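# Remove one staple stick from its box and set it down

## Task

Pull a single stick of staples out of the staple box and leave it resting on the table with its legs pointing down, placed far enough away that it is clear of both the box's tray and its sleeve.

## Robot and tools

Robot: two arms, left_arm and right_arm, each with a two-finger gripper. Calibrated base positions in the scene frame: left_arm (+0.040, +0.218, +0.025) m, quat_wxyz (+1.000, 0, 0, -0.019); right_arm (+0.002, -0.236, +0.040) m, quat_wxyz (+1.000, 0, 0, +0.006). A two-camera stand is fixed behind the arms. Loose objects may occasionally get a brief push from outside.

Frames. The scene frame has its origin at table-top height, halfway between the nominal bases; +z is up, +x points out over the table, and left_arm sits on the +y side (arm names do not match image sides). Reported end_effector_position (m) and end_effector_quat_wxyz are in the scene frame and may be off by a few cm. Every commanded offset, however, is along the current Hand target's own axes. The fingers point along the gripper's +z and open and close along its y. end_effector_position is the point between the pads, roughly 1 cm behind the fingertips.

execute_actions(actions, cameras). actions is a list of actions; each action is a table of 1 to 15 rows, one row per 1/30 s control step; a short table repeats its final row until 15 steps are done. Every row is one flat list of 14 numbers in [-1, 1] covering both arms: left_arm dx, dy, dz, rx, ry, rz, opening, then right_arm in the same order. The six pose numbers are an offset (not a pose) from that arm's Hand target as it was when the action began; each row counts from that same start, not from the row before, and a new action starts from the new Hand target, so repeating an offset keeps moving. Scale: 1.0 equals 0.6 m for dx/dy/dz and 180 degrees for rx/ry/rz, which together form one rotation vector. Opening is absolute: +1 fully open (0.094 m), -1 closed. Six zeros re-request the current Hand target. Always give each gripper the opening you want, since 0 is itself a half-open command. Images come back only for an empty actions list or when cameras names them (["all"], [] for none).

move(target, speed, blend, opening_speed, grip_force, blocking, cameras). target is one 14-number row as above, or a list of up to 15 such rows; every row is an offset from the Hand targets at the start of the move, not from the previous row. Paths are straight, turn the short way, last at least 0.5 s and are cut off at 10 s. speed: top path speed in m/s, 0.002 to 2.9, default 0.25 (rotation up to twice that in rad/s); one value or one per target. blend: corner rounding in m, 0 (default) stops at each target. opening_speed: rate on the -1..+1 scale per second, at least 0.2. grip_force: newtons per pad, 10 to 50, persists; lower force closes slowly. blocking=false returns after about 0.5 s while motion continues. The result adds a "move:" line: done, off_target, moving, held or fault, plus limits (paced = pose clipped, held = steps withheld). Moves do not avoid obstacles or the other arm; faster moves lag and overshoot more and hit harder. Keep paths away from an arm's own base.

wait(seconds 0 to 10, cameras): lets time pass holding commands; returns early if a running move ends. stop(cameras): brakes a running move. zoom_image(camera, region): camera is cam_head_left, cam_head_right, cam_left_wrist or cam_right_wrist (must be in the latest images); region [x0, y0, x1, y1] pixels from top-left, at most 504 by 504. finished_scene(scene): ends the current scene, integer scene number; call nothing after it in that reply.

Reading results. Hand target is your last commanded pose after clipping; the gripper often stops a few cm short due to friction and weight, which is not proof of contact. Resending (even zeros) asks again; if still short, send the remaining distance. Orientation commands are clipped to 40 degrees from the measured orientation each step. grip_measured uses the opening scale; empty it reads up to about 2.5 mm wide; on a hard part it can read about 3 mm narrower than the part. Fingers go where grip_measured would read your number, so it shows no stop on touch; squeeze builds about 1 N per 0.001 below first contact, then jumps to the force limit. Release by commanding well above grip_measured. Joint velocities "within noise" means at rest. Joint torques include arm weight and wrap at ±28 N m for joints 1 to 3. Tool commands lists current commands.

Joint ranges (rad): waist -2.618 to 3.054, shoulder 0 to 3.142, elbow 0 to 3.142 (straight 2.901), wrist pitch and yaw -1.571 to 1.571, wrist roll -2.094 to 2.094.

Cameras: cam_head_left, cam_head_right (fixed, shared bar), cam_left_wrist, cam_right_wrist, all 504x504, with pinhole+radial calibration given per camera; fixed cameras may have shifted slightly, wrist poses derive from joint readings.

Avoid: objects falling off the table or being left off it; dropping or releasing moving parts; slamming or hard pushes on fixed or heavy items; any contact between the arms or grippers closing on each other; strain on wrist camera cables; arms stalled pushing (they keep pressing until commanded back past the gripper). Motor heat rises from holding loads, stretching out or pushing: MOTOR HOT at 75 °C, fault and arm fold at 90 °C, collapse at 100 °C.

Each tool is called after "Call:" as a command line: name --argument value for each argument, lists and objects as JSON in quotes; but a table of rows of numbers goes row by row, as --pt "numbers of a row", without its own name.

## Session

Call:
execute_actions --actions '[]'

Scene clock: 0.00 s.
left_arm: end_effector_position=(+0.4148, +0.0735, +0.1918) grip_measured=+1.000 end_effector_quat_wxyz=(+0.348, -0.013, +0.935, -0.070) | right_arm: end_effector_position=(+0.3679, -0.1105, +0.2613) grip_measured=+1.000 end_effector_quat_wxyz=(+0.420, +0.034, +0.896, +0.140)
Joint positions: left_arm=[-0.412 1.449 1.109 -0.521 -0.175 -0.413 0.094] | right_arm=[0.342 1.247 1.026 -0.434 0.056 0.403 0.094]
Joint velocities: within noise
Joint torques (N m): no reading
Heat: left arm: 28 °C; right arm: 29 °C.
Hand target: left_arm +0.4155, +0.0739, +0.1970; +0.354, -0.014, +0.932, -0.071 | right_arm +0.3673, -0.1112, +0.2651; +0.423, +0.034, +0.895, +0.140
Tool commands: left_gripper/opening=+1.0 right_gripper/opening=+1.0

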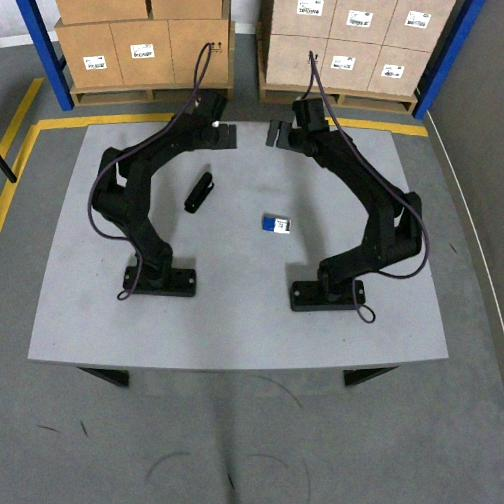

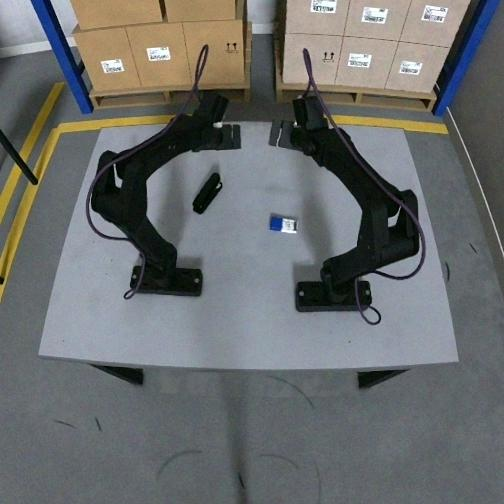

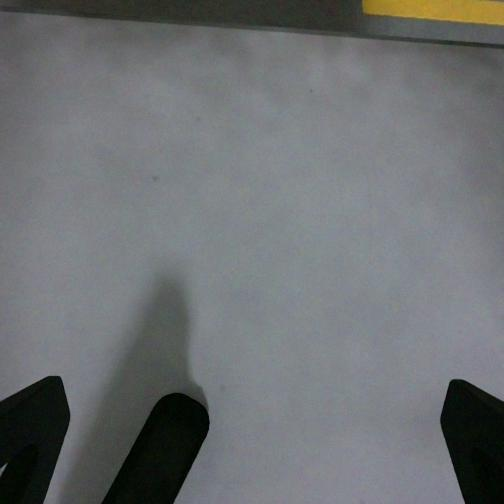

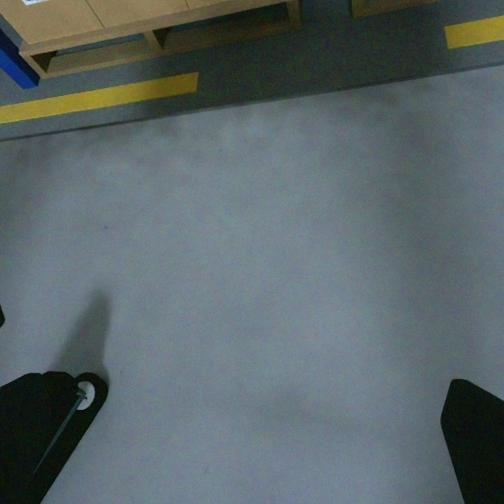

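Call:
zoom_image --camera "cam_head_left" --region '[250, 200, 305, 245]'

Call:
zoom_image --camera "cam_head_right" --region '[180, 160, 310, 245]'

Scaled by 9.164 from the camera's 504x504 image, which has a finer 720x720 frame.

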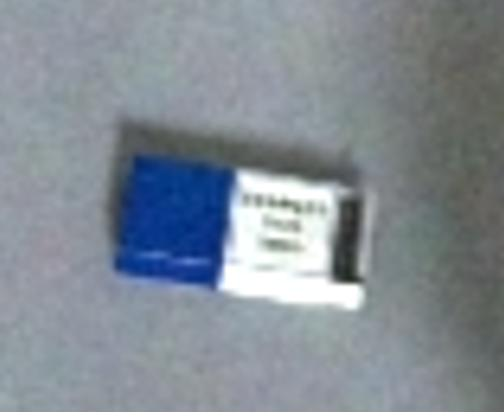

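Scaled by 3.877 from the camera's 504x504 image, which has a finer 720x720 frame.

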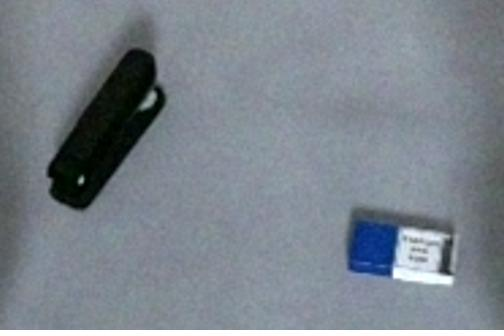

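Call:
move --target '[0,0,0,0,0,0,1,0.2145,-0.0325,-0.0988,0.0923,0.279,-0.0224,1]' --cameras '["all"]'

Scene clock: 6.43 s.
left_arm: end_effector_position=(+0.4148, +0.0735, +0.1918) grip_measured=+1.000 end_effector_quat_wxyz=(+0.348, -0.013, +0.935, -0.070) | right_arm: end_effector_position=(+0.2367, -0.1241, +0.1939) grip_measured=+1.000 end_effector_quat_wxyz=(-0.004, +0.000, +1.000, -0.003)
Joint positions: left_arm=[-0.412 1.449 1.109 -0.521 -0.175 -0.413 0.094] | right_arm=[0.431 1.537 1.383 -1.426 0.002 0.443 0.094]
Joint velocities: left_arm=[-0.012 -0.046 -0.012 -0.051 0.051 0.066 0] | right_arm=[within noise]
Joint torques (N m): left_arm=[0.03 -6.56 6.45 1.18 -0.15 0.01] | right_arm=[0.54 -5.67 8.9 -0.08 0 0.08]
Heat: left arm: 29 °C; right arm: 30 °C.
Hand target: left_arm +0.4155, +0.0739, +0.1970; +0.354, -0.014, +0.932, -0.071 | right_arm +0.2406, -0.1201, +0.1993; +0.000, +0.000, +1.000, +0.000
Off the commanded pose: left_arm 0.005 m, 1 deg | right_arm 0.008 m, 1 deg.
move: done
camera_calibration:
cam_right_wrist: T_world_to_cam=[[0.0207756, -0.999776, 0.00401121, -0.132131], [-0.902586, -0.01703, 0.430173, 0.166489], [-0.430008, -0.0125575, -0.902738, 0.360153], [0, 0, 0, 1]] pos_world=[0.307884, -0.124744, 0.254035]

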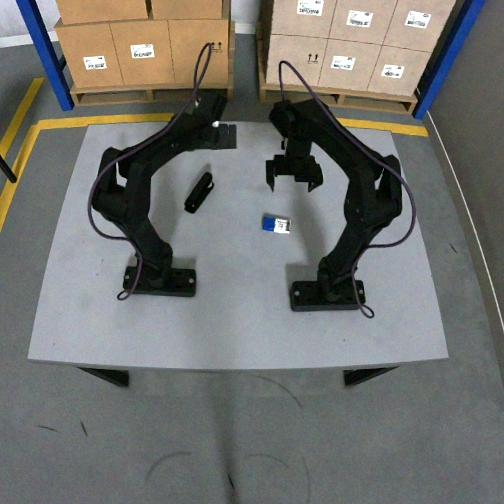

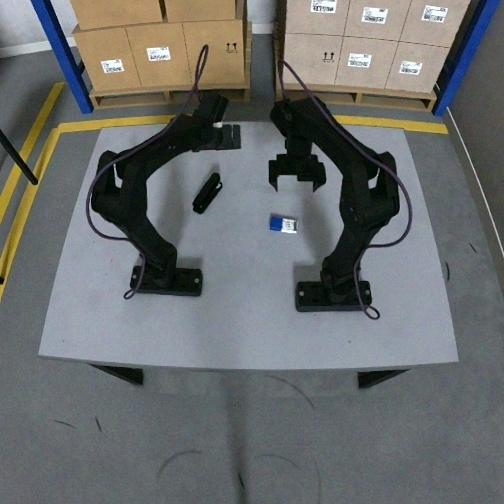

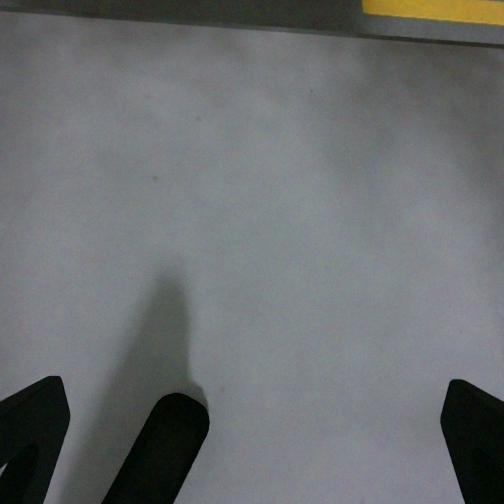

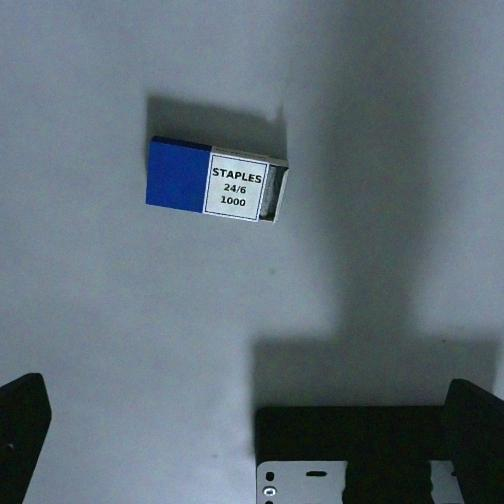

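Call:
zoom_image --camera "cam_right_wrist" --region '[130, 110, 310, 250]'

Scaled by 2.800 from the camera's 504x504 image, which has a finer 720x720 frame.

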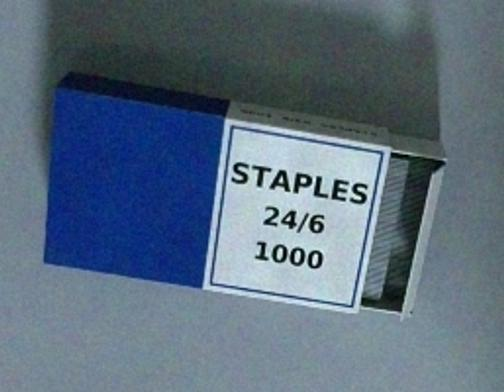

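Call:
move --target '[0.2498,-0.1197,-0.1163,0.3463,0.0249,0.4160,1,0.026,-0.1665,0.0655,-0.1764,-0.2062,-0.4258,1]' --cameras '["all"]'

Scene clock: 17.77 s.
left_arm: end_effector_position=(+0.2561, +0.0055, +0.1558) grip_measured=+1.000 end_effector_quat_wxyz=(+0.248, +0.700, +0.609, -0.278) | right_arm: end_effector_position=(+0.2194, -0.2195, +0.1538) grip_measured=+1.000 end_effector_quat_wxyz=(+0.280, -0.605, +0.704, +0.245)
Joint positions: left_arm=[-0.334 1.439 0.998 -0.902 0.735 1.25 0.094] | right_arm=[-0.507 1.52 0.992 -1.361 -0.704 -2.032 0.094]
Joint torques (N m): left_arm=[-0.51 -3.82 7.02 0.34 0.74 0.09] | right_arm=[-0.5 -4.48 7.66 -0.82 -0.54 -0.06]
Heat: left arm: 30 °C; right arm: 31 °C.
Hand target: left_arm +0.2553, -0.0001, +0.1601; +0.249, +0.702, +0.601, -0.291 | right_arm +0.2249, -0.2199, +0.1600; +0.291, -0.601, +0.702, +0.249
Off the commanded pose: left_arm 0.007 m, 2 deg | right_arm 0.008 m, 1 deg.
move: done
camera_calibration:
cam_left_wrist: T_world_to_cam=[[-0.997523, 0.0697804, -0.00888305, 0.256012], [0.0682392, 0.929278, -0.363023, 0.075997], [-0.0170771, -0.36273, -0.931738, 0.24342], [0, 0, 0, 1]] pos_world=[0.254349, -0.00019106, 0.256667]
cam_right_wrist: T_world_to_cam=[[0.991192, -0.132265, 0.00659888, -0.249844], [-0.123293, -0.939848, -0.318566, -0.0918859], [0.0483371, 0.314947, -0.947878, 0.289286], [0, 0, 0, 1]] pos_world=[0.222331, -0.210514, 0.246584]

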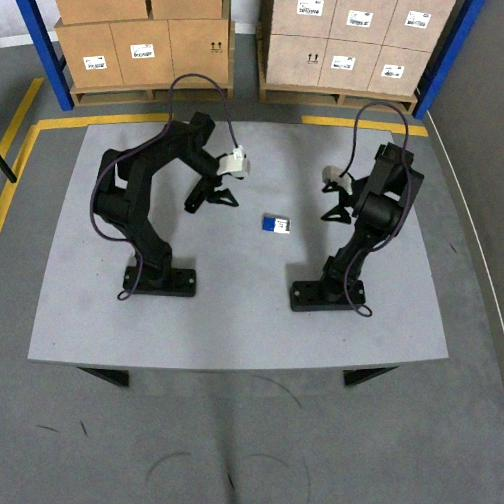

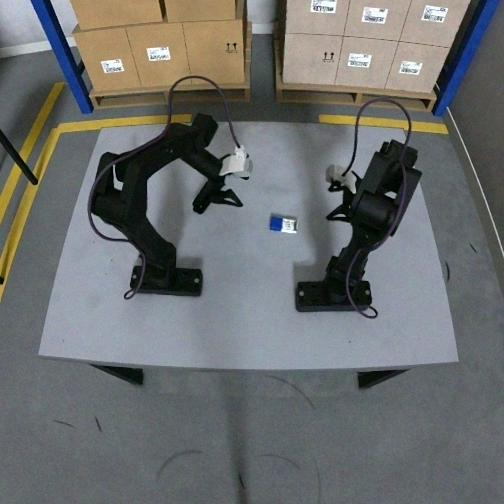

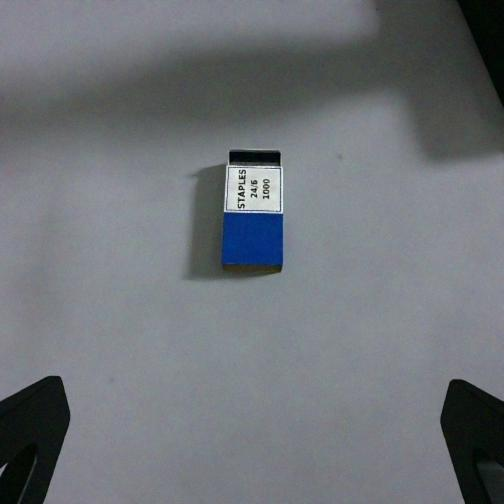

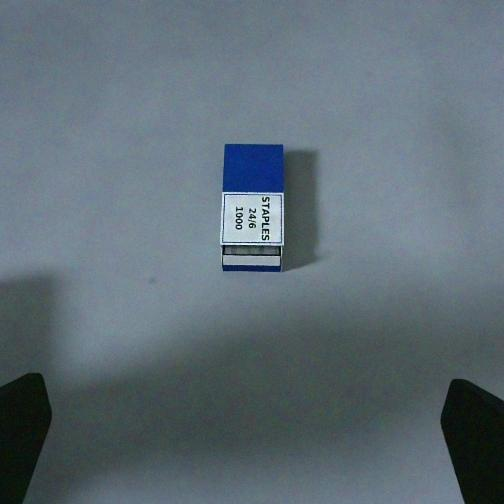

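Call:
zoom_image --camera "cam_right_wrist" --region '[205, 130, 305, 280]'

Call:
zoom_image --camera "cam_left_wrist" --region '[205, 140, 305, 280]'

Scaled by 3.360 from the camera's 504x504 image, which has a finer 720x720 frame.

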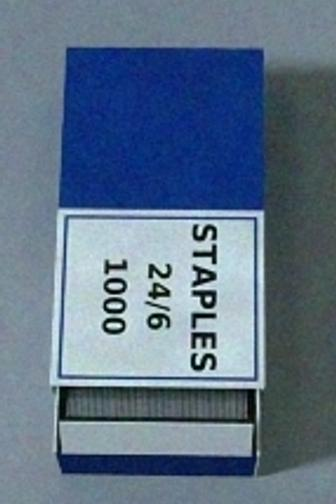

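Scaled by 3.600 from the camera's 504x504 image, which has a finer 720x720 frame.

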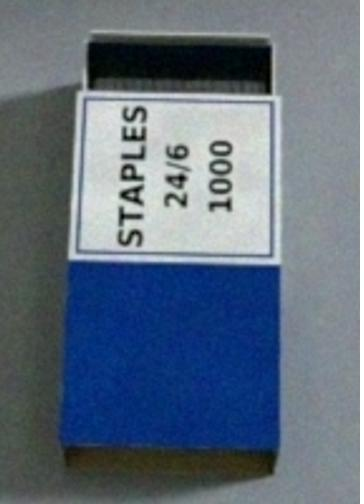

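Call:
move --target '[0.0432,0.0113,0.1882,0,0,0,1,0,0,0,0,0,0,1]' --cameras '["cam_left_wrist","cam_head_left","cam_right_wrist"]'

Scene clock: 22.00 s.
left_arm: end_effector_position=(+0.2588, -0.0612, +0.0698) grip_measured=+1.000 end_effector_quat_wxyz=(+0.260, +0.702, +0.600, -0.283) | right_arm: end_effector_position=(+0.2193, -0.2195, +0.1538) grip_measured=+1.000 end_effector_quat_wxyz=(+0.280, -0.605, +0.704, +0.245)
Joint positions: left_arm=[-0.543 1.664 0.811 -0.299 0.689 0.994 0.094] | right_arm=[-0.507 1.52 0.992 -1.361 -0.704 -2.033 0.094]
Joint torques (N m): left_arm=[-0.66 -5.26 3.89 0.85 0.48 -0.06] | right_arm=[-0.51 -4.48 7.65 -0.82 -0.55 -0.06]
Heat: left arm: 31 °C; right arm: 32 °C.
Hand target: left_arm +0.2525, -0.0619, +0.0619; +0.249, +0.702, +0.601, -0.291 | right_arm +0.2249, -0.2199, +0.1600; +0.291, -0.601, +0.702, +0.249
Off the commanded pose: left_arm 0.010 m, 2 deg | right_arm 0.008 m, 1 deg.
move: done
camera_calibration:
cam_left_wrist: T_world_to_cam=[[-0.996427, 0.0810866, -0.0236068, 0.264045], [0.0838879, 0.918021, -0.387556, 0.103615], [-0.00975413, -0.388152, -0.921544, 0.13504], [0, 0, 0, 1]] pos_world=[0.255727, -0.0641152, 0.170835]
cam_right_wrist: T_world_to_cam=[[0.991256, -0.131782, 0.00674561, -0.249693], [-0.122784, -0.939885, -0.318654, -0.0919967], [0.048333, 0.315039, -0.947847, 0.289303], [0, 0, 0, 1]] pos_world=[0.222231, -0.210513, 0.246585]
Images, in order (width x height): cam_head_left 504x504, cam_left_wrist 504x504, cam_right_wrist 504x504.

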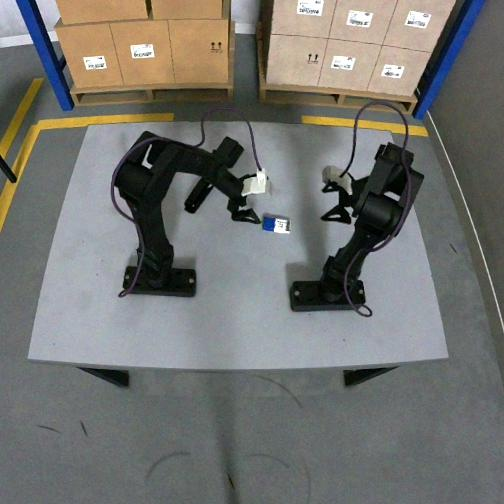

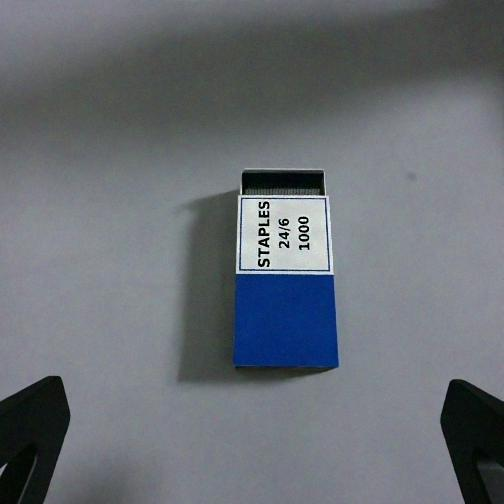

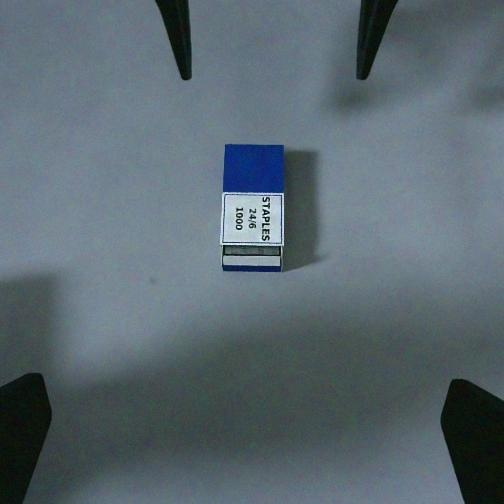

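Call:
move --target '[0.009,-0.0182,0.0967,0,0,0,1,0,0,0,0,0,0,1]' --cameras '["cam_left_wrist","cam_right_wrist"]' --speed 0.12

Scene clock: 24.77 s.
left_arm: end_effector_position=(+0.2413, -0.0979, +0.0253) grip_measured=+1.000 end_effector_quat_wxyz=(+0.259, +0.702, +0.598, -0.286) | right_arm: end_effector_position=(+0.2193, -0.2195, +0.1538) grip_measured=+1.000 end_effector_quat_wxyz=(+0.280, -0.605, +0.704, +0.245)
Joint positions: left_arm=[-0.681 1.814 0.743 0.014 0.633 0.84 0.094] | right_arm=[-0.507 1.52 0.992 -1.361 -0.704 -2.033 0.094]
Joint torques (N m): left_arm=[-0.42 -5.76 3.55 0.97 0.4 -0.03] | right_arm=[-0.51 -4.46 7.66 -0.82 -0.55 -0.06]
Heat: left arm: 30 °C; right arm: 32 °C.
Hand target: left_arm +0.2358, -0.0970, +0.0170; +0.248, +0.702, +0.601, -0.291 | right_arm +0.2249, -0.2199, +0.1600; +0.291, -0.601, +0.702, +0.249
Off the commanded pose: left_arm 0.010 m, 1 deg | right_arm 0.008 m, 1 deg.
move: done
camera_calibration:
cam_left_wrist: T_world_to_cam=[[-0.996195, 0.0847461, -0.0203267, 0.248811], [0.0859291, 0.916253, -0.391275, 0.12092], [-0.0145346, -0.391533, -0.920049, 0.080386], [0, 0, 0, 1]] pos_world=[0.238642, -0.100406, 0.12633]
cam_right_wrist: T_world_to_cam=[[0.991256, -0.131782, 0.00674561, -0.249693], [-0.122784, -0.939885, -0.318654, -0.0919967], [0.048333, 0.315039, -0.947847, 0.289303], [0, 0, 0, 1]] pos_world=[0.222231, -0.210513, 0.246585]
Images, in order (width x height): cam_left_wrist 504x504, cam_right_wrist 504x504.

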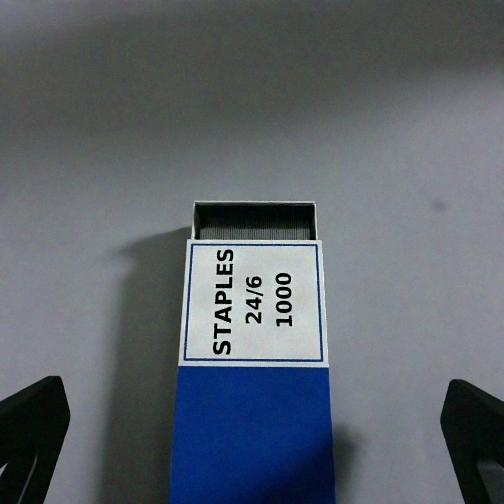

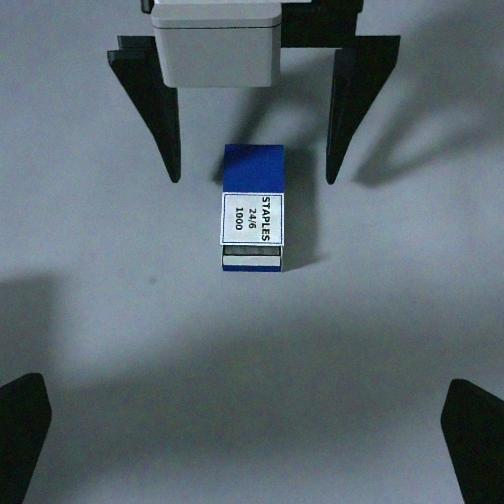

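Call:
move --pt "0.0083 0 0.0083 0 0 0 1 0 0 0 0 0 0 1" --pt "0.0083 0 0.0083 0 0 0 -0.3 0 0 0 0 0 0 1" --cameras '["cam_left_wrist","cam_right_wrist"]' --speed 0.1 --opening_speed 0.6 --grip_force '[15,15]'

Scene clock: 33.67 s.
left_arm: end_effector_position=(+0.2417, -0.0981, +0.0190) grip_measured=-0.086 end_effector_quat_wxyz=(+0.261, +0.702, +0.598, -0.285) | right_arm: end_effector_position=(+0.2193, -0.2195, +0.1538) grip_measured=+1.000 end_effector_quat_wxyz=(+0.280, -0.605, +0.704, +0.245)
Joint positions: left_arm=[-0.681 1.836 0.734 0.047 0.633 0.839 0.043] | right_arm=[-0.507 1.52 0.992 -1.361 -0.704 -2.033 0.094]
Joint velocities: left_arm=[-0.017 -0.002 -0.017 0.007 0.022 0.022 -0.007] | right_arm=[within noise]
Joint torques (N m): left_arm=[-0.42 -5.65 3.48 0.99 0.41 -0.05] | right_arm=[-0.51 -4.45 7.65 -0.82 -0.54 -0.06]
Heat: left arm: 30 °C; right arm: 32 °C.
Hand target: left_arm +0.2360, -0.0970, +0.0100; +0.249, +0.702, +0.601, -0.291 | right_arm +0.2249, -0.2199, +0.1600; +0.291, -0.601, +0.702, +0.249
Off the commanded pose: left_arm 0.011 m, 2 deg | right_arm 0.008 m, 1 deg.
grip_force (N): 15, 15
move: moving (left_arm; no rest 5 s after the path's end); target 2's new opening was sent with left_arm's hand 0.011 m and 2 deg from that target
camera_calibration:
cam_left_wrist: T_world_to_cam=[[-0.996201, 0.0840915, -0.0226382, 0.248994], [0.0862204, 0.915848, -0.39216, 0.118492], [-0.0122442, -0.392622, -0.919618, 0.0737524], [0, 0, 0, 1]] pos_world=[0.238735, -0.100502, 0.119929]
cam_right_wrist: T_world_to_cam=[[0.991256, -0.131782, 0.00674561, -0.249693], [-0.122784, -0.939885, -0.318654, -0.0919967], [0.048333, 0.315039, -0.947847, 0.289303], [0, 0, 0, 1]] pos_world=[0.222231, -0.210513, 0.246585]
Images, in order (width x height): cam_left_wrist 504x504, cam_right_wrist 504x504.

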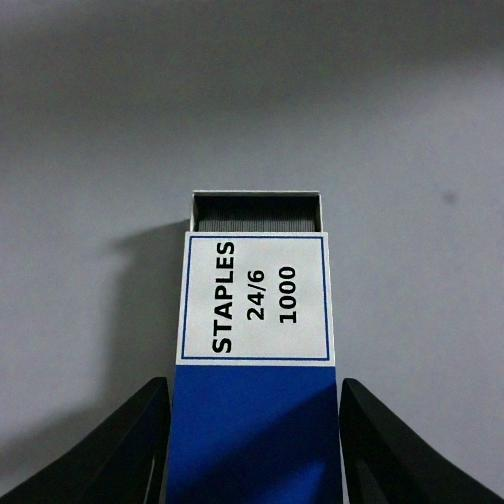

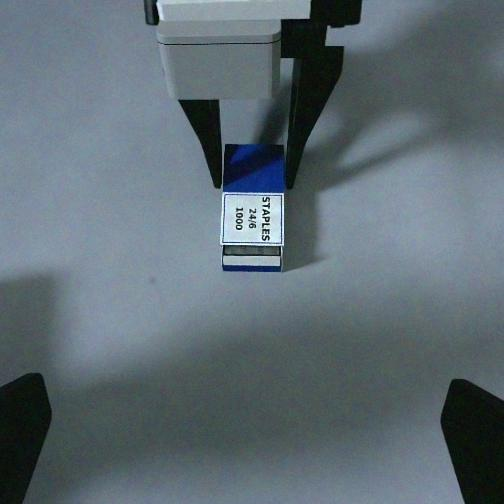

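Call:
move --target '[0,0,0,0,0,0,-0.3,0.0872,0,0.1575,0,0,0,1]' --cameras '["cam_left_wrist","cam_right_wrist"]' --speed 0.2

Scene clock: 36.30 s.
left_arm: end_effector_position=(+0.2418, -0.0982, +0.0191) grip_measured=-0.168 end_effector_quat_wxyz=(+0.261, +0.702, +0.598, -0.285) | right_arm: end_effector_position=(+0.2339, -0.1973, +0.0589) grip_measured=+1.000 end_effector_quat_wxyz=(+0.286, -0.608, +0.702, +0.233)
Joint positions: left_arm=[-0.681 1.836 0.735 0.047 0.633 0.839 0.039] | right_arm=[-0.393 1.673 0.732 -0.822 -0.736 -1.882 0.094]
Joint torques (N m): left_arm=[-0.42 -5.65 3.48 0.99 0.41 -0.05] | right_arm=[0.55 -5.33 2.82 -0.27 -0.58 0.03]
Heat: left arm: 30 °C; right arm: 32 °C.
Hand target: left_arm +0.2360, -0.0970, +0.0100; +0.249, +0.702, +0.601, -0.291 | right_arm +0.2295, -0.1905, +0.0561; +0.291, -0.601, +0.702, +0.249
Off the commanded pose: left_arm 0.011 m, 2 deg | right_arm 0.009 m, 2 deg.
grip_force (N): 15, 15
move: off_target (left_arm)
camera_calibration:
cam_left_wrist: T_world_to_cam=[[-0.996195, 0.0840702, -0.0229799, 0.249143], [0.0863315, 0.915724, -0.392424, 0.118645], [-0.0119479, -0.392914, -0.919497, 0.0737836], [0, 0, 0, 1]] pos_world=[0.238834, -0.100601, 0.120128]
cam_right_wrist: T_world_to_cam=[[0.990275, -0.135038, 0.0334711, -0.26263], [-0.117936, -0.942424, -0.312933, -0.101558], [0.0738019, 0.305942, -0.949185, 0.183933], [0, 0, 0, 1]] pos_world=[0.234524, -0.187449, 0.151596]
Images, in order (width x height): cam_left_wrist 504x504, cam_right_wrist 504x504.

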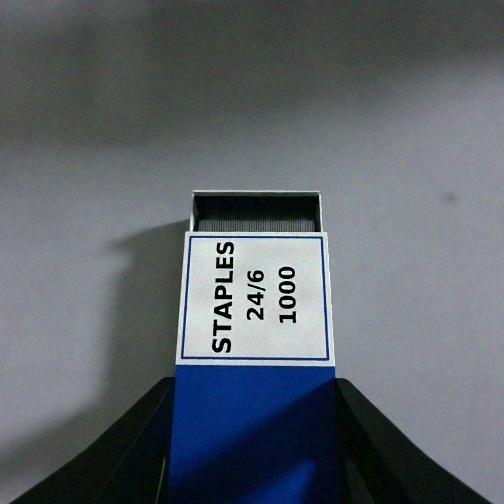

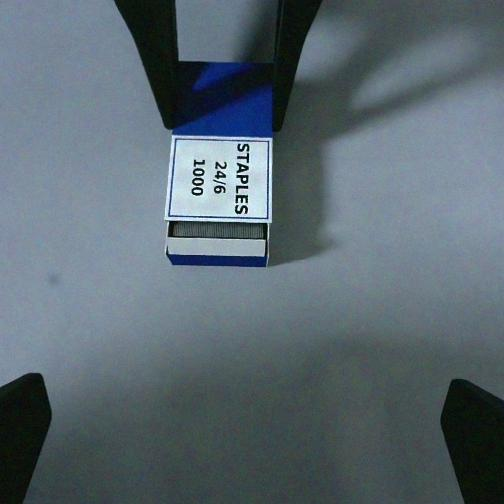

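Call:
execute_actions --actions '[]' --cameras '["cam_head_left","cam_head_right"]'

Call:
zoom_image --camera "cam_head_right" --region '[200, 130, 380, 290]'

Call:
zoom_image --camera "cam_head_left" --region '[200, 130, 380, 290]'

Scene clock: 38.00 s.
left_arm: end_effector_position=(+0.2418, -0.0982, +0.0191) grip_measured=-0.168 end_effector_quat_wxyz=(+0.261, +0.702, +0.598, -0.285) | right_arm: end_effector_position=(+0.2340, -0.1974, +0.0589) grip_measured=+1.000 end_effector_quat_wxyz=(+0.286, -0.608, +0.703, +0.233)
Joint positions: left_arm=[-0.681 1.836 0.735 0.047 0.633 0.839 0.039] | right_arm=[-0.393 1.673 0.732 -0.822 -0.736 -1.882 0.094]
Joint velocities: within noise
Joint torques (N m): left_arm=[-0.42 -5.65 3.48 0.99 0.41 -0.05] | right_arm=[0.58 -5.34 2.82 -0.25 -0.59 0.07]
Heat: left arm: 30 °C; right arm: 32 °C.
Hand target: left_arm +0.2360, -0.0970, +0.0100; +0.249, +0.702, +0.601, -0.291 | right_arm +0.2295, -0.1905, +0.0561; +0.291, -0.601, +0.702, +0.249
Tool commands: left_gripper/opening=-0.3 right_gripper/opening=+1.0
Off the commanded pose: left_arm 0.011 m, 2 deg | right_arm 0.009 m, 2 deg.
grip_force (N): 15, 15
Images, in order (width x height): cam_head_left 504x504, cam_head_right 504x504.

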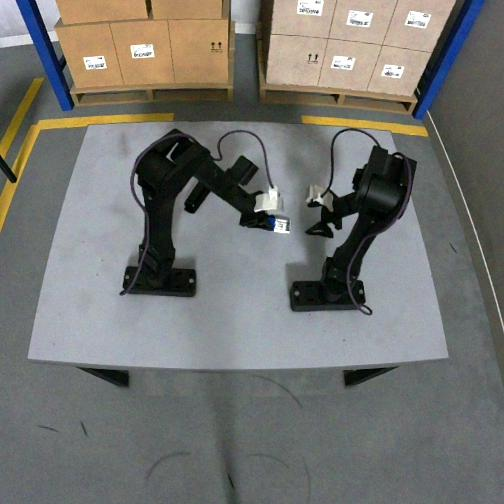

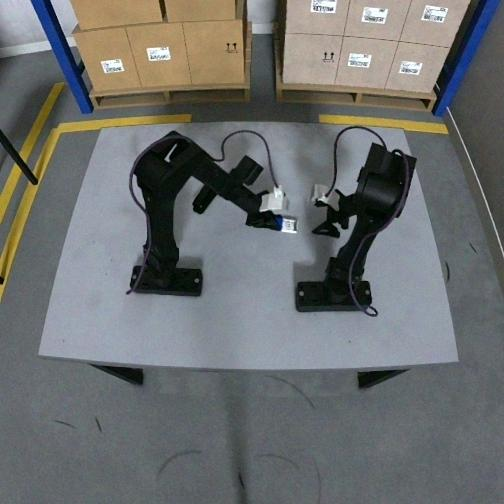

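Scaled by 2.800 from the camera's 504x504 image, which has a finer 720x720 frame.

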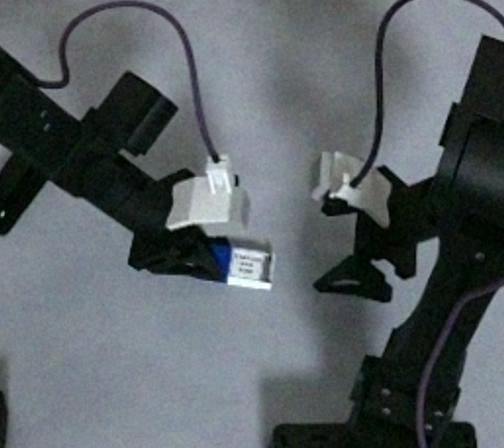

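Scaled by 2.800 from the camera's 504x504 image, which has a finer 720x720 frame.

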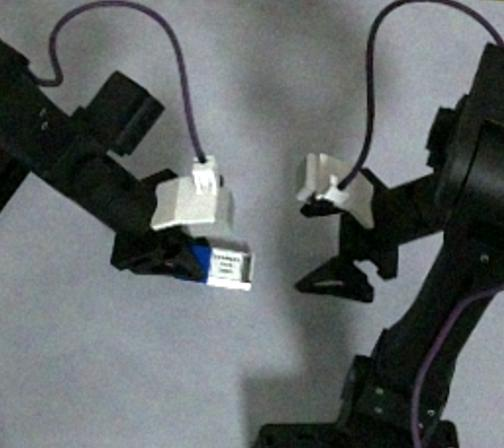

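Call:
move --target '[0,0,0,0,0,0,-0.3,0.0009,0.0153,0.0631,0,-0.0833,0,1]' --cameras '["all"]' --speed 0.15

Call:
zoom_image --camera "cam_head_right" --region '[200, 130, 380, 290]'

Scene clock: 40.83 s.
left_arm: end_effector_position=(+0.2418, -0.0982, +0.0191) grip_measured=-0.168 end_effector_quat_wxyz=(+0.261, +0.702, +0.598, -0.285) | right_arm: end_effector_position=(+0.2266, -0.1657, +0.0299) grip_measured=+1.000 end_effector_quat_wxyz=(+0.371, -0.573, +0.659, +0.317)
Joint positions: left_arm=[-0.681 1.836 0.735 0.047 0.633 0.839 0.039] | right_arm=[-0.4 1.93 0.661 -0.67 -0.974 -2.015 0.094]
Joint torques (N m): left_arm=[-0.43 -5.67 3.49 0.99 0.41 -0.05] | right_arm=[-0.47 -5.67 1.73 -0.53 -0.61 -0.05]
Heat: left arm: 30 °C; right arm: 32 °C.
Hand target: left_arm +0.2360, -0.0970, +0.0100; +0.249, +0.702, +0.601, -0.291 | right_arm +0.2246, -0.1630, +0.0290; +0.380, -0.563, +0.658, +0.325
Off the commanded pose: left_arm 0.011 m, 2 deg | right_arm 0.004 m, 2 deg.
grip_force (N): 15, 15
move: off_target (left_arm)
camera_calibration:
cam_left_wrist: T_world_to_cam=[[-0.996195, 0.0840702, -0.0229799, 0.249143], [0.0863315, 0.915724, -0.392424, 0.118645], [-0.0119479, -0.392914, -0.919497, 0.0737836], [0, 0, 0, 1]] pos_world=[0.238834, -0.100601, 0.120128]
cam_right_wrist: T_world_to_cam=[[0.991086, -0.13113, 0.0235099, -0.249377], [-0.0968448, -0.830345, -0.54877, -0.0608993], [0.0914816, 0.541602, -0.835643, 0.17899], [0, 0, 0, 1]] pos_world=[0.224882, -0.180209, 0.122015]

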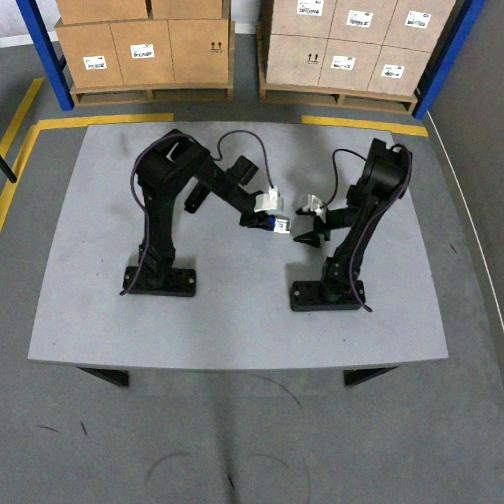

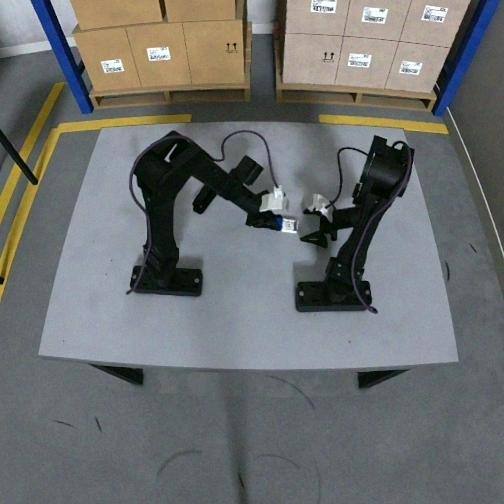

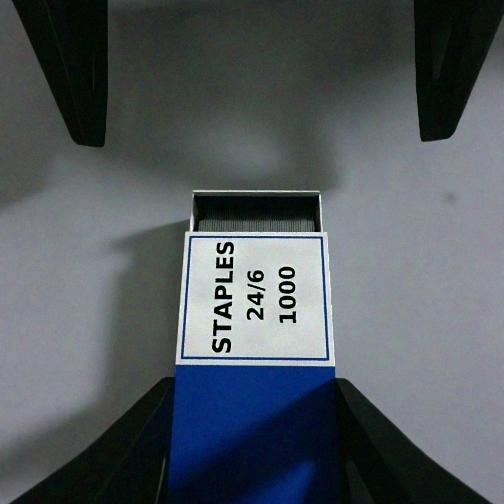

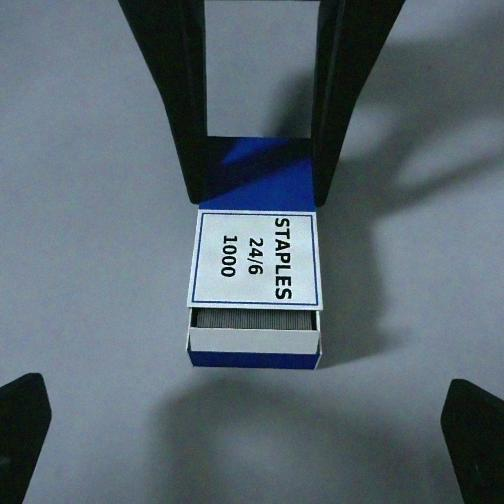

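Scaled by 2.800 from the camera's 504x504 image, which has a finer 720x720 frame.

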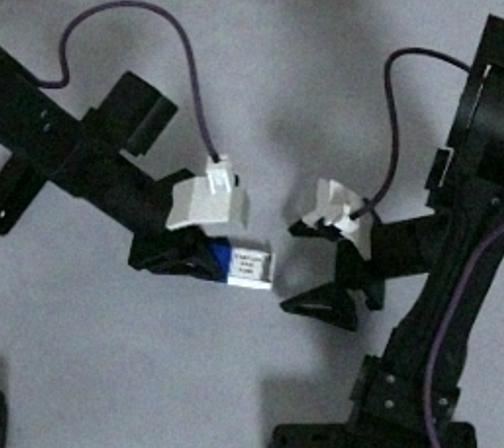

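Call:
move --pt "0 0 0 0 0 0 -0.3 -0.0052 -0.0055 0.052 0 0 0 1" --pt "0 0 0 0 0 0 -0.3 -0.0052 -0.0055 0.052 0 0 0 -0.3" --cameras '["cam_left_wrist","cam_right_wrist"]' --speed 0.1

Scene clock: 48.87 s.
left_arm: end_effector_position=(+0.2418, -0.0982, +0.0191) grip_measured=-0.168 end_effector_quat_wxyz=(+0.261, +0.702, +0.598, -0.285) | right_arm: end_effector_position=(+0.2362, -0.1400, +0.0154) grip_measured=+0.010 end_effector_quat_wxyz=(+0.375, -0.570, +0.660, +0.314)
Joint positions: left_arm=[-0.681 1.836 0.735 0.047 0.633 0.839 0.039] | right_arm=[-0.277 1.945 0.595 -0.389 -1.013 -1.782 0.047]
Joint velocities: left_arm=[within noise] | right_arm=[0.007 0.007 -0.012 -0.066 0.051 -0.081 -0.009]
Joint torques (N m): left_arm=[-0.43 -5.67 3.48 0.96 0.4 -0.05] | right_arm=[0.53 -6.52 1.4 -0.14 -0.68 0.07]
Heat: left arm: 30 °C; right arm: 31 °C.
Hand target: left_arm +0.2360, -0.0970, +0.0100; +0.249, +0.702, +0.601, -0.291 | right_arm +0.2322, -0.1352, +0.0162; +0.380, -0.563, +0.658, +0.325
Off the commanded pose: left_arm 0.011 m, 2 deg | right_arm 0.006 m, 2 deg.
grip_force (N): 15, 15
move: moving (right_arm; no rest 5 s after target 2's new opening was sent), off_target (left_arm)
camera_calibration:
cam_left_wrist: T_world_to_cam=[[-0.996195, 0.0840702, -0.0229799, 0.249143], [0.0863315, 0.915724, -0.392424, 0.118645], [-0.0119479, -0.392914, -0.919497, 0.0737836], [0, 0, 0, 1]] pos_world=[0.238834, -0.100601, 0.120128]
cam_right_wrist: T_world_to_cam=[[0.989666, -0.14045, 0.0289063, -0.256241], [-0.101387, -0.827931, -0.55159, -0.0450736], [0.101403, 0.542959, -0.833614, 0.149928], [0, 0, 0, 1]] pos_world=[0.23382, -0.154712, 0.107527]
Images, in order (width x height): cam_left_wrist 504x504, cam_right_wrist 504x504.

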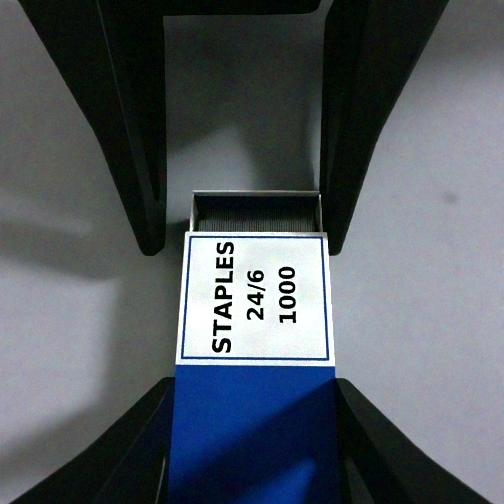

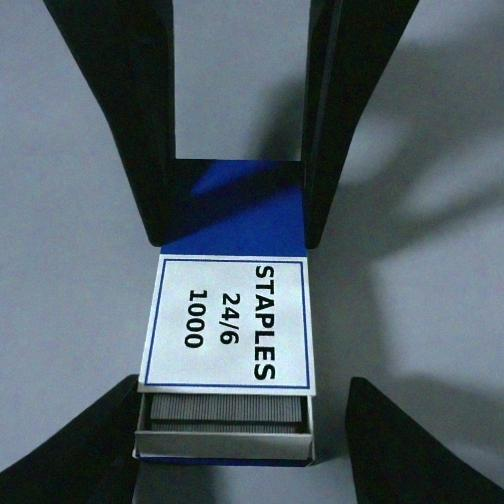

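Call:
move --target '[0,0,0,0,0,0,-0.3,0.0055,0.0065,-0.0097,0,0,0,0.15]' --cameras '["cam_left_wrist","cam_right_wrist"]' --speed 0.1

Scene clock: 50.60 s.
left_arm: end_effector_position=(+0.2426, -0.0984, +0.0191) grip_measured=-0.169 end_effector_quat_wxyz=(+0.262, +0.702, +0.598, -0.284) | right_arm: end_effector_position=(+0.2352, -0.1441, +0.0161) grip_measured=+0.148 end_effector_quat_wxyz=(+0.381, -0.575, +0.655, +0.308)
Joint positions: left_arm=[-0.681 1.836 0.735 0.05 0.63 0.838 0.039] | right_arm=[-0.298 1.945 0.595 -0.408 -1.014 -1.83 0.054]
Joint torques (N m): left_arm=[-0.42 -5.67 3.48 0.97 0.44 -0.04] | right_arm=[-0.51 -6.17 1.46 -0.49 -0.61 -0.07]
Heat: left arm: 30 °C; right arm: 31 °C.
Hand target: left_arm +0.2360, -0.0971, +0.0100; +0.249, +0.702, +0.601, -0.291 | right_arm +0.2273, -0.1412, +0.0162; +0.380, -0.563, +0.658, +0.325
Off the commanded pose: left_arm 0.011 m, 2 deg | right_arm 0.008 m, 2 deg.
grip_force (N): 15, 15
move: off_target (left_arm)
camera_calibration:
cam_left_wrist: T_world_to_cam=[[-0.996299, 0.0819198, -0.0260124, 0.249819], [0.0855473, 0.915842, -0.392319, 0.118972], [-0.00831541, -0.393093, -0.919461, 0.07282], [0, 0, 0, 1]] pos_world=[0.239323, -0.1008, 0.120129]
cam_right_wrist: T_world_to_cam=[[0.989304, -0.136781, 0.050679, -0.255589], [-0.0862841, -0.828869, -0.552748, -0.0519053], [0.117612, 0.542463, -0.831806, 0.148818], [0, 0, 0, 1]] pos_world=[0.230874, -0.158711, 0.10805]
Images, in order (width x height): cam_left_wrist 504x504, cam_right_wrist 504x504.

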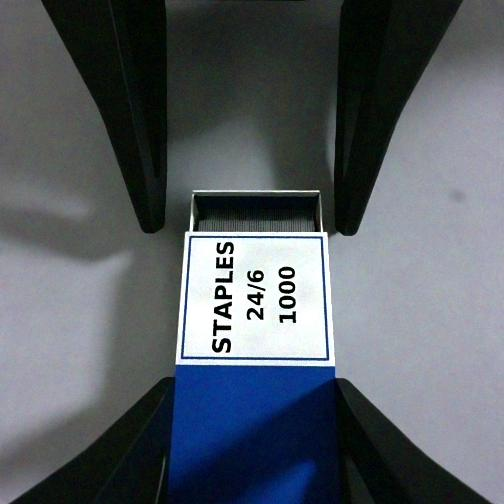

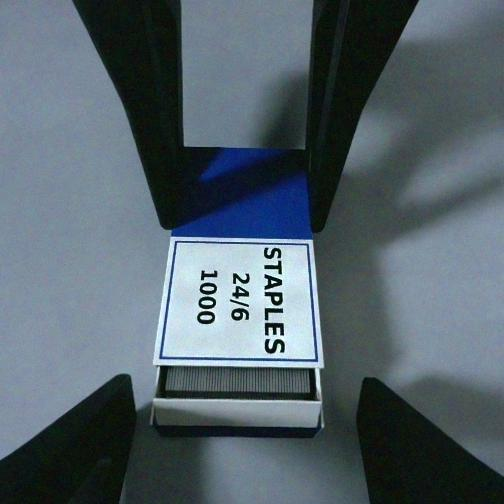

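Call:
move --target '[0,0,0,0,0,0,-0.3,0,0,0,0,0,0,-0.35]' --cameras '["cam_left_wrist","cam_right_wrist"]'

Scene clock: 53.30 s.
left_arm: end_effector_position=(+0.2430, -0.0985, +0.0192) grip_measured=-0.169 end_effector_quat_wxyz=(+0.263, +0.702, +0.598, -0.284) | right_arm: end_effector_position=(+0.2342, -0.1439, +0.0160) grip_measured=-0.217 end_effector_quat_wxyz=(+0.379, -0.575, +0.656, +0.310)
Joint positions: left_arm=[-0.681 1.836 0.735 0.052 0.629 0.838 0.039] | right_arm=[-0.298 1.945 0.595 -0.414 -1.012 -1.832 0.037]
Joint torques (N m): left_arm=[-0.42 -5.67 3.49 0.95 0.45 -0.04] | right_arm=[-0.54 -6.15 1.47 -0.44 -0.62 -0.05]
Heat: left arm: 30 °C; right arm: 31 °C.
Hand target: left_arm +0.2358, -0.0970, +0.0099; +0.248, +0.702, +0.601, -0.291 | right_arm +0.2274, -0.1412, +0.0162; +0.380, -0.563, +0.658, +0.325
Off the commanded pose: left_arm 0.012 m, 2 deg | right_arm 0.007 m, 2 deg.
grip_force (N): 15, 15
move: off_target (left_arm)
camera_calibration:
cam_left_wrist: T_world_to_cam=[[-0.996299, 0.0813597, -0.0277385, 0.250167], [0.0857106, 0.915802, -0.392378, 0.118958], [-0.00652079, -0.393303, -0.919386, 0.0724538], [0, 0, 0, 1]] pos_world=[0.239517, -0.100799, 0.120229]
cam_right_wrist: T_world_to_cam=[[0.9897, -0.135662, 0.0457226, -0.254329], [-0.0881126, -0.828963, -0.552319, -0.0514351], [0.112831, 0.542601, -0.832378, 0.149961], [0, 0, 0, 1]] pos_world=[0.230257, -0.15851, 0.108044]
Images, in order (width x height): cam_left_wrist 504x504, cam_right_wrist 504x504.

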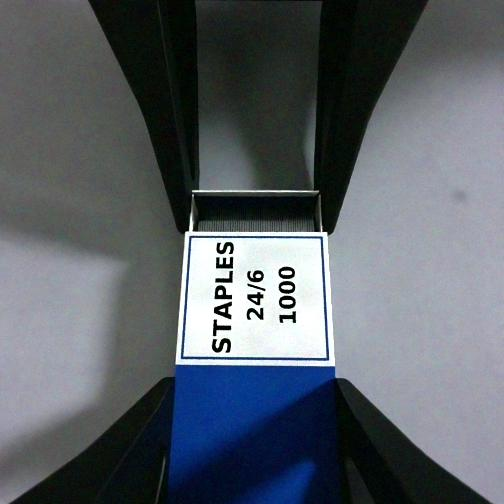

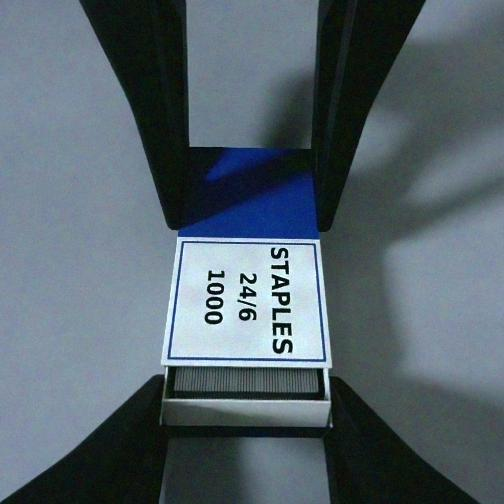

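Call:
move --target '[0,0,0,0,0,0,-0.35,0.035,0,-0.0606,0,0,0,-0.4]' --cameras '["cam_left_wrist","cam_right_wrist"]' --speed 0.06

Scene clock: 55.37 s.
left_arm: end_effector_position=(+0.2405, -0.1001, +0.0200) grip_measured=-0.169 end_effector_quat_wxyz=(+0.262, +0.703, +0.595, -0.288) | right_arm: end_effector_position=(+0.2223, -0.1802, +0.0164) grip_measured=-0.217 end_effector_quat_wxyz=(+0.378, -0.561, +0.668, +0.309)
Joint positions: left_arm=[-0.686 1.836 0.735 0.053 0.636 0.838 0.039] | right_arm=[-0.478 1.994 0.653 -0.651 -0.961 -2.083 0.037]
Joint torques (N m): left_arm=[-0.03 -5.67 3.48 0.94 0.36 -0.04] | right_arm=[-0.75 -6.6 3.25 -1.02 -0.28 -0.07]
Heat: left arm: 30 °C; right arm: 31 °C.
Hand target: left_arm +0.2360, -0.0970, +0.0100; +0.249, +0.702, +0.601, -0.291 | right_arm +0.2209, -0.1827, +0.0162; +0.380, -0.563, +0.658, +0.325
Off the commanded pose: left_arm 0.012 m, 2 deg | right_arm 0.003 m, 2 deg.
joint sent to its limit (right arm) — joint 6 (wrist roll), lower limit. The joint targets still meet the commanded pose.
grip_force (N): 15, 15
move: off_target (left_arm)
camera_calibration:
cam_left_wrist: T_world_to_cam=[[-0.995675, 0.0896914, -0.0242189, 0.248482], [0.091909, 0.91291, -0.397678, 0.119317], [-0.0135586, -0.398184, -0.917205, 0.073651], [0, 0, 0, 1]] pos_world=[0.23744, -0.101886, 0.121021]
cam_right_wrist: T_world_to_cam=[[0.985425, -0.167918, 0.0272312, -0.252133], [-0.125418, -0.825302, -0.550588, -0.0734219], [0.114927, 0.539148, -0.834333, 0.170295], [0, 0, 0, 1]] pos_world=[0.219678, -0.194747, 0.108523]
Images, in order (width x height): cam_left_wrist 504x504, cam_right_wrist 504x504.

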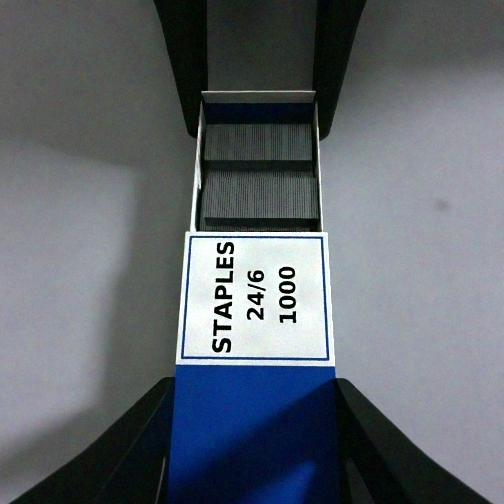

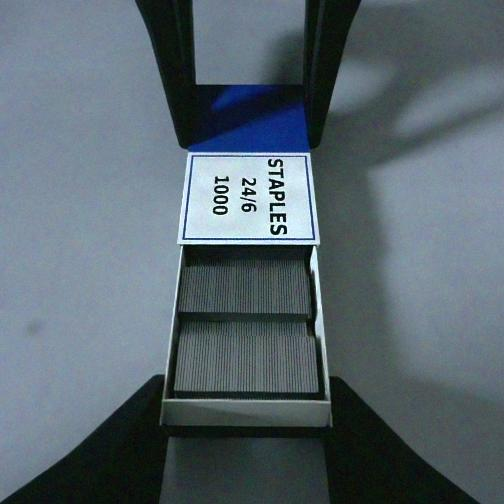

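Call:
zoom_image --camera "cam_right_wrist" --region '[150, 230, 345, 450]'

Call:
zoom_image --camera "cam_left_wrist" --region '[150, 60, 360, 260]'

Scaled by 2.291 from the camera's 504x504 image, which has a finer 720x720 frame.

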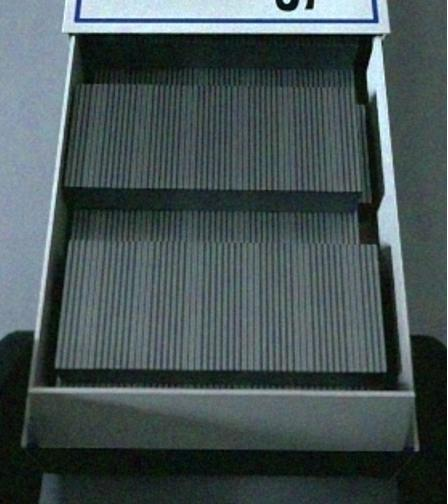

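Scaled by 2.400 from the camera's 504x504 image, which has a finer 720x720 frame.

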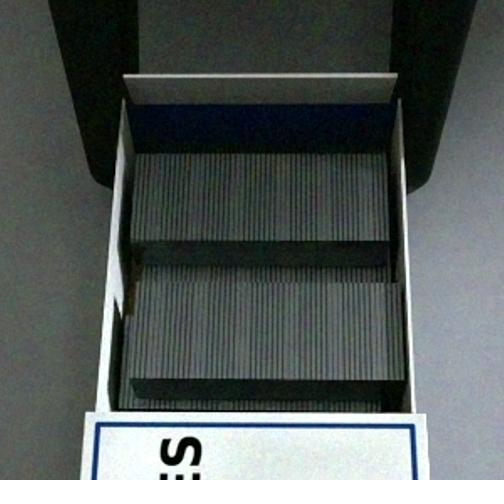

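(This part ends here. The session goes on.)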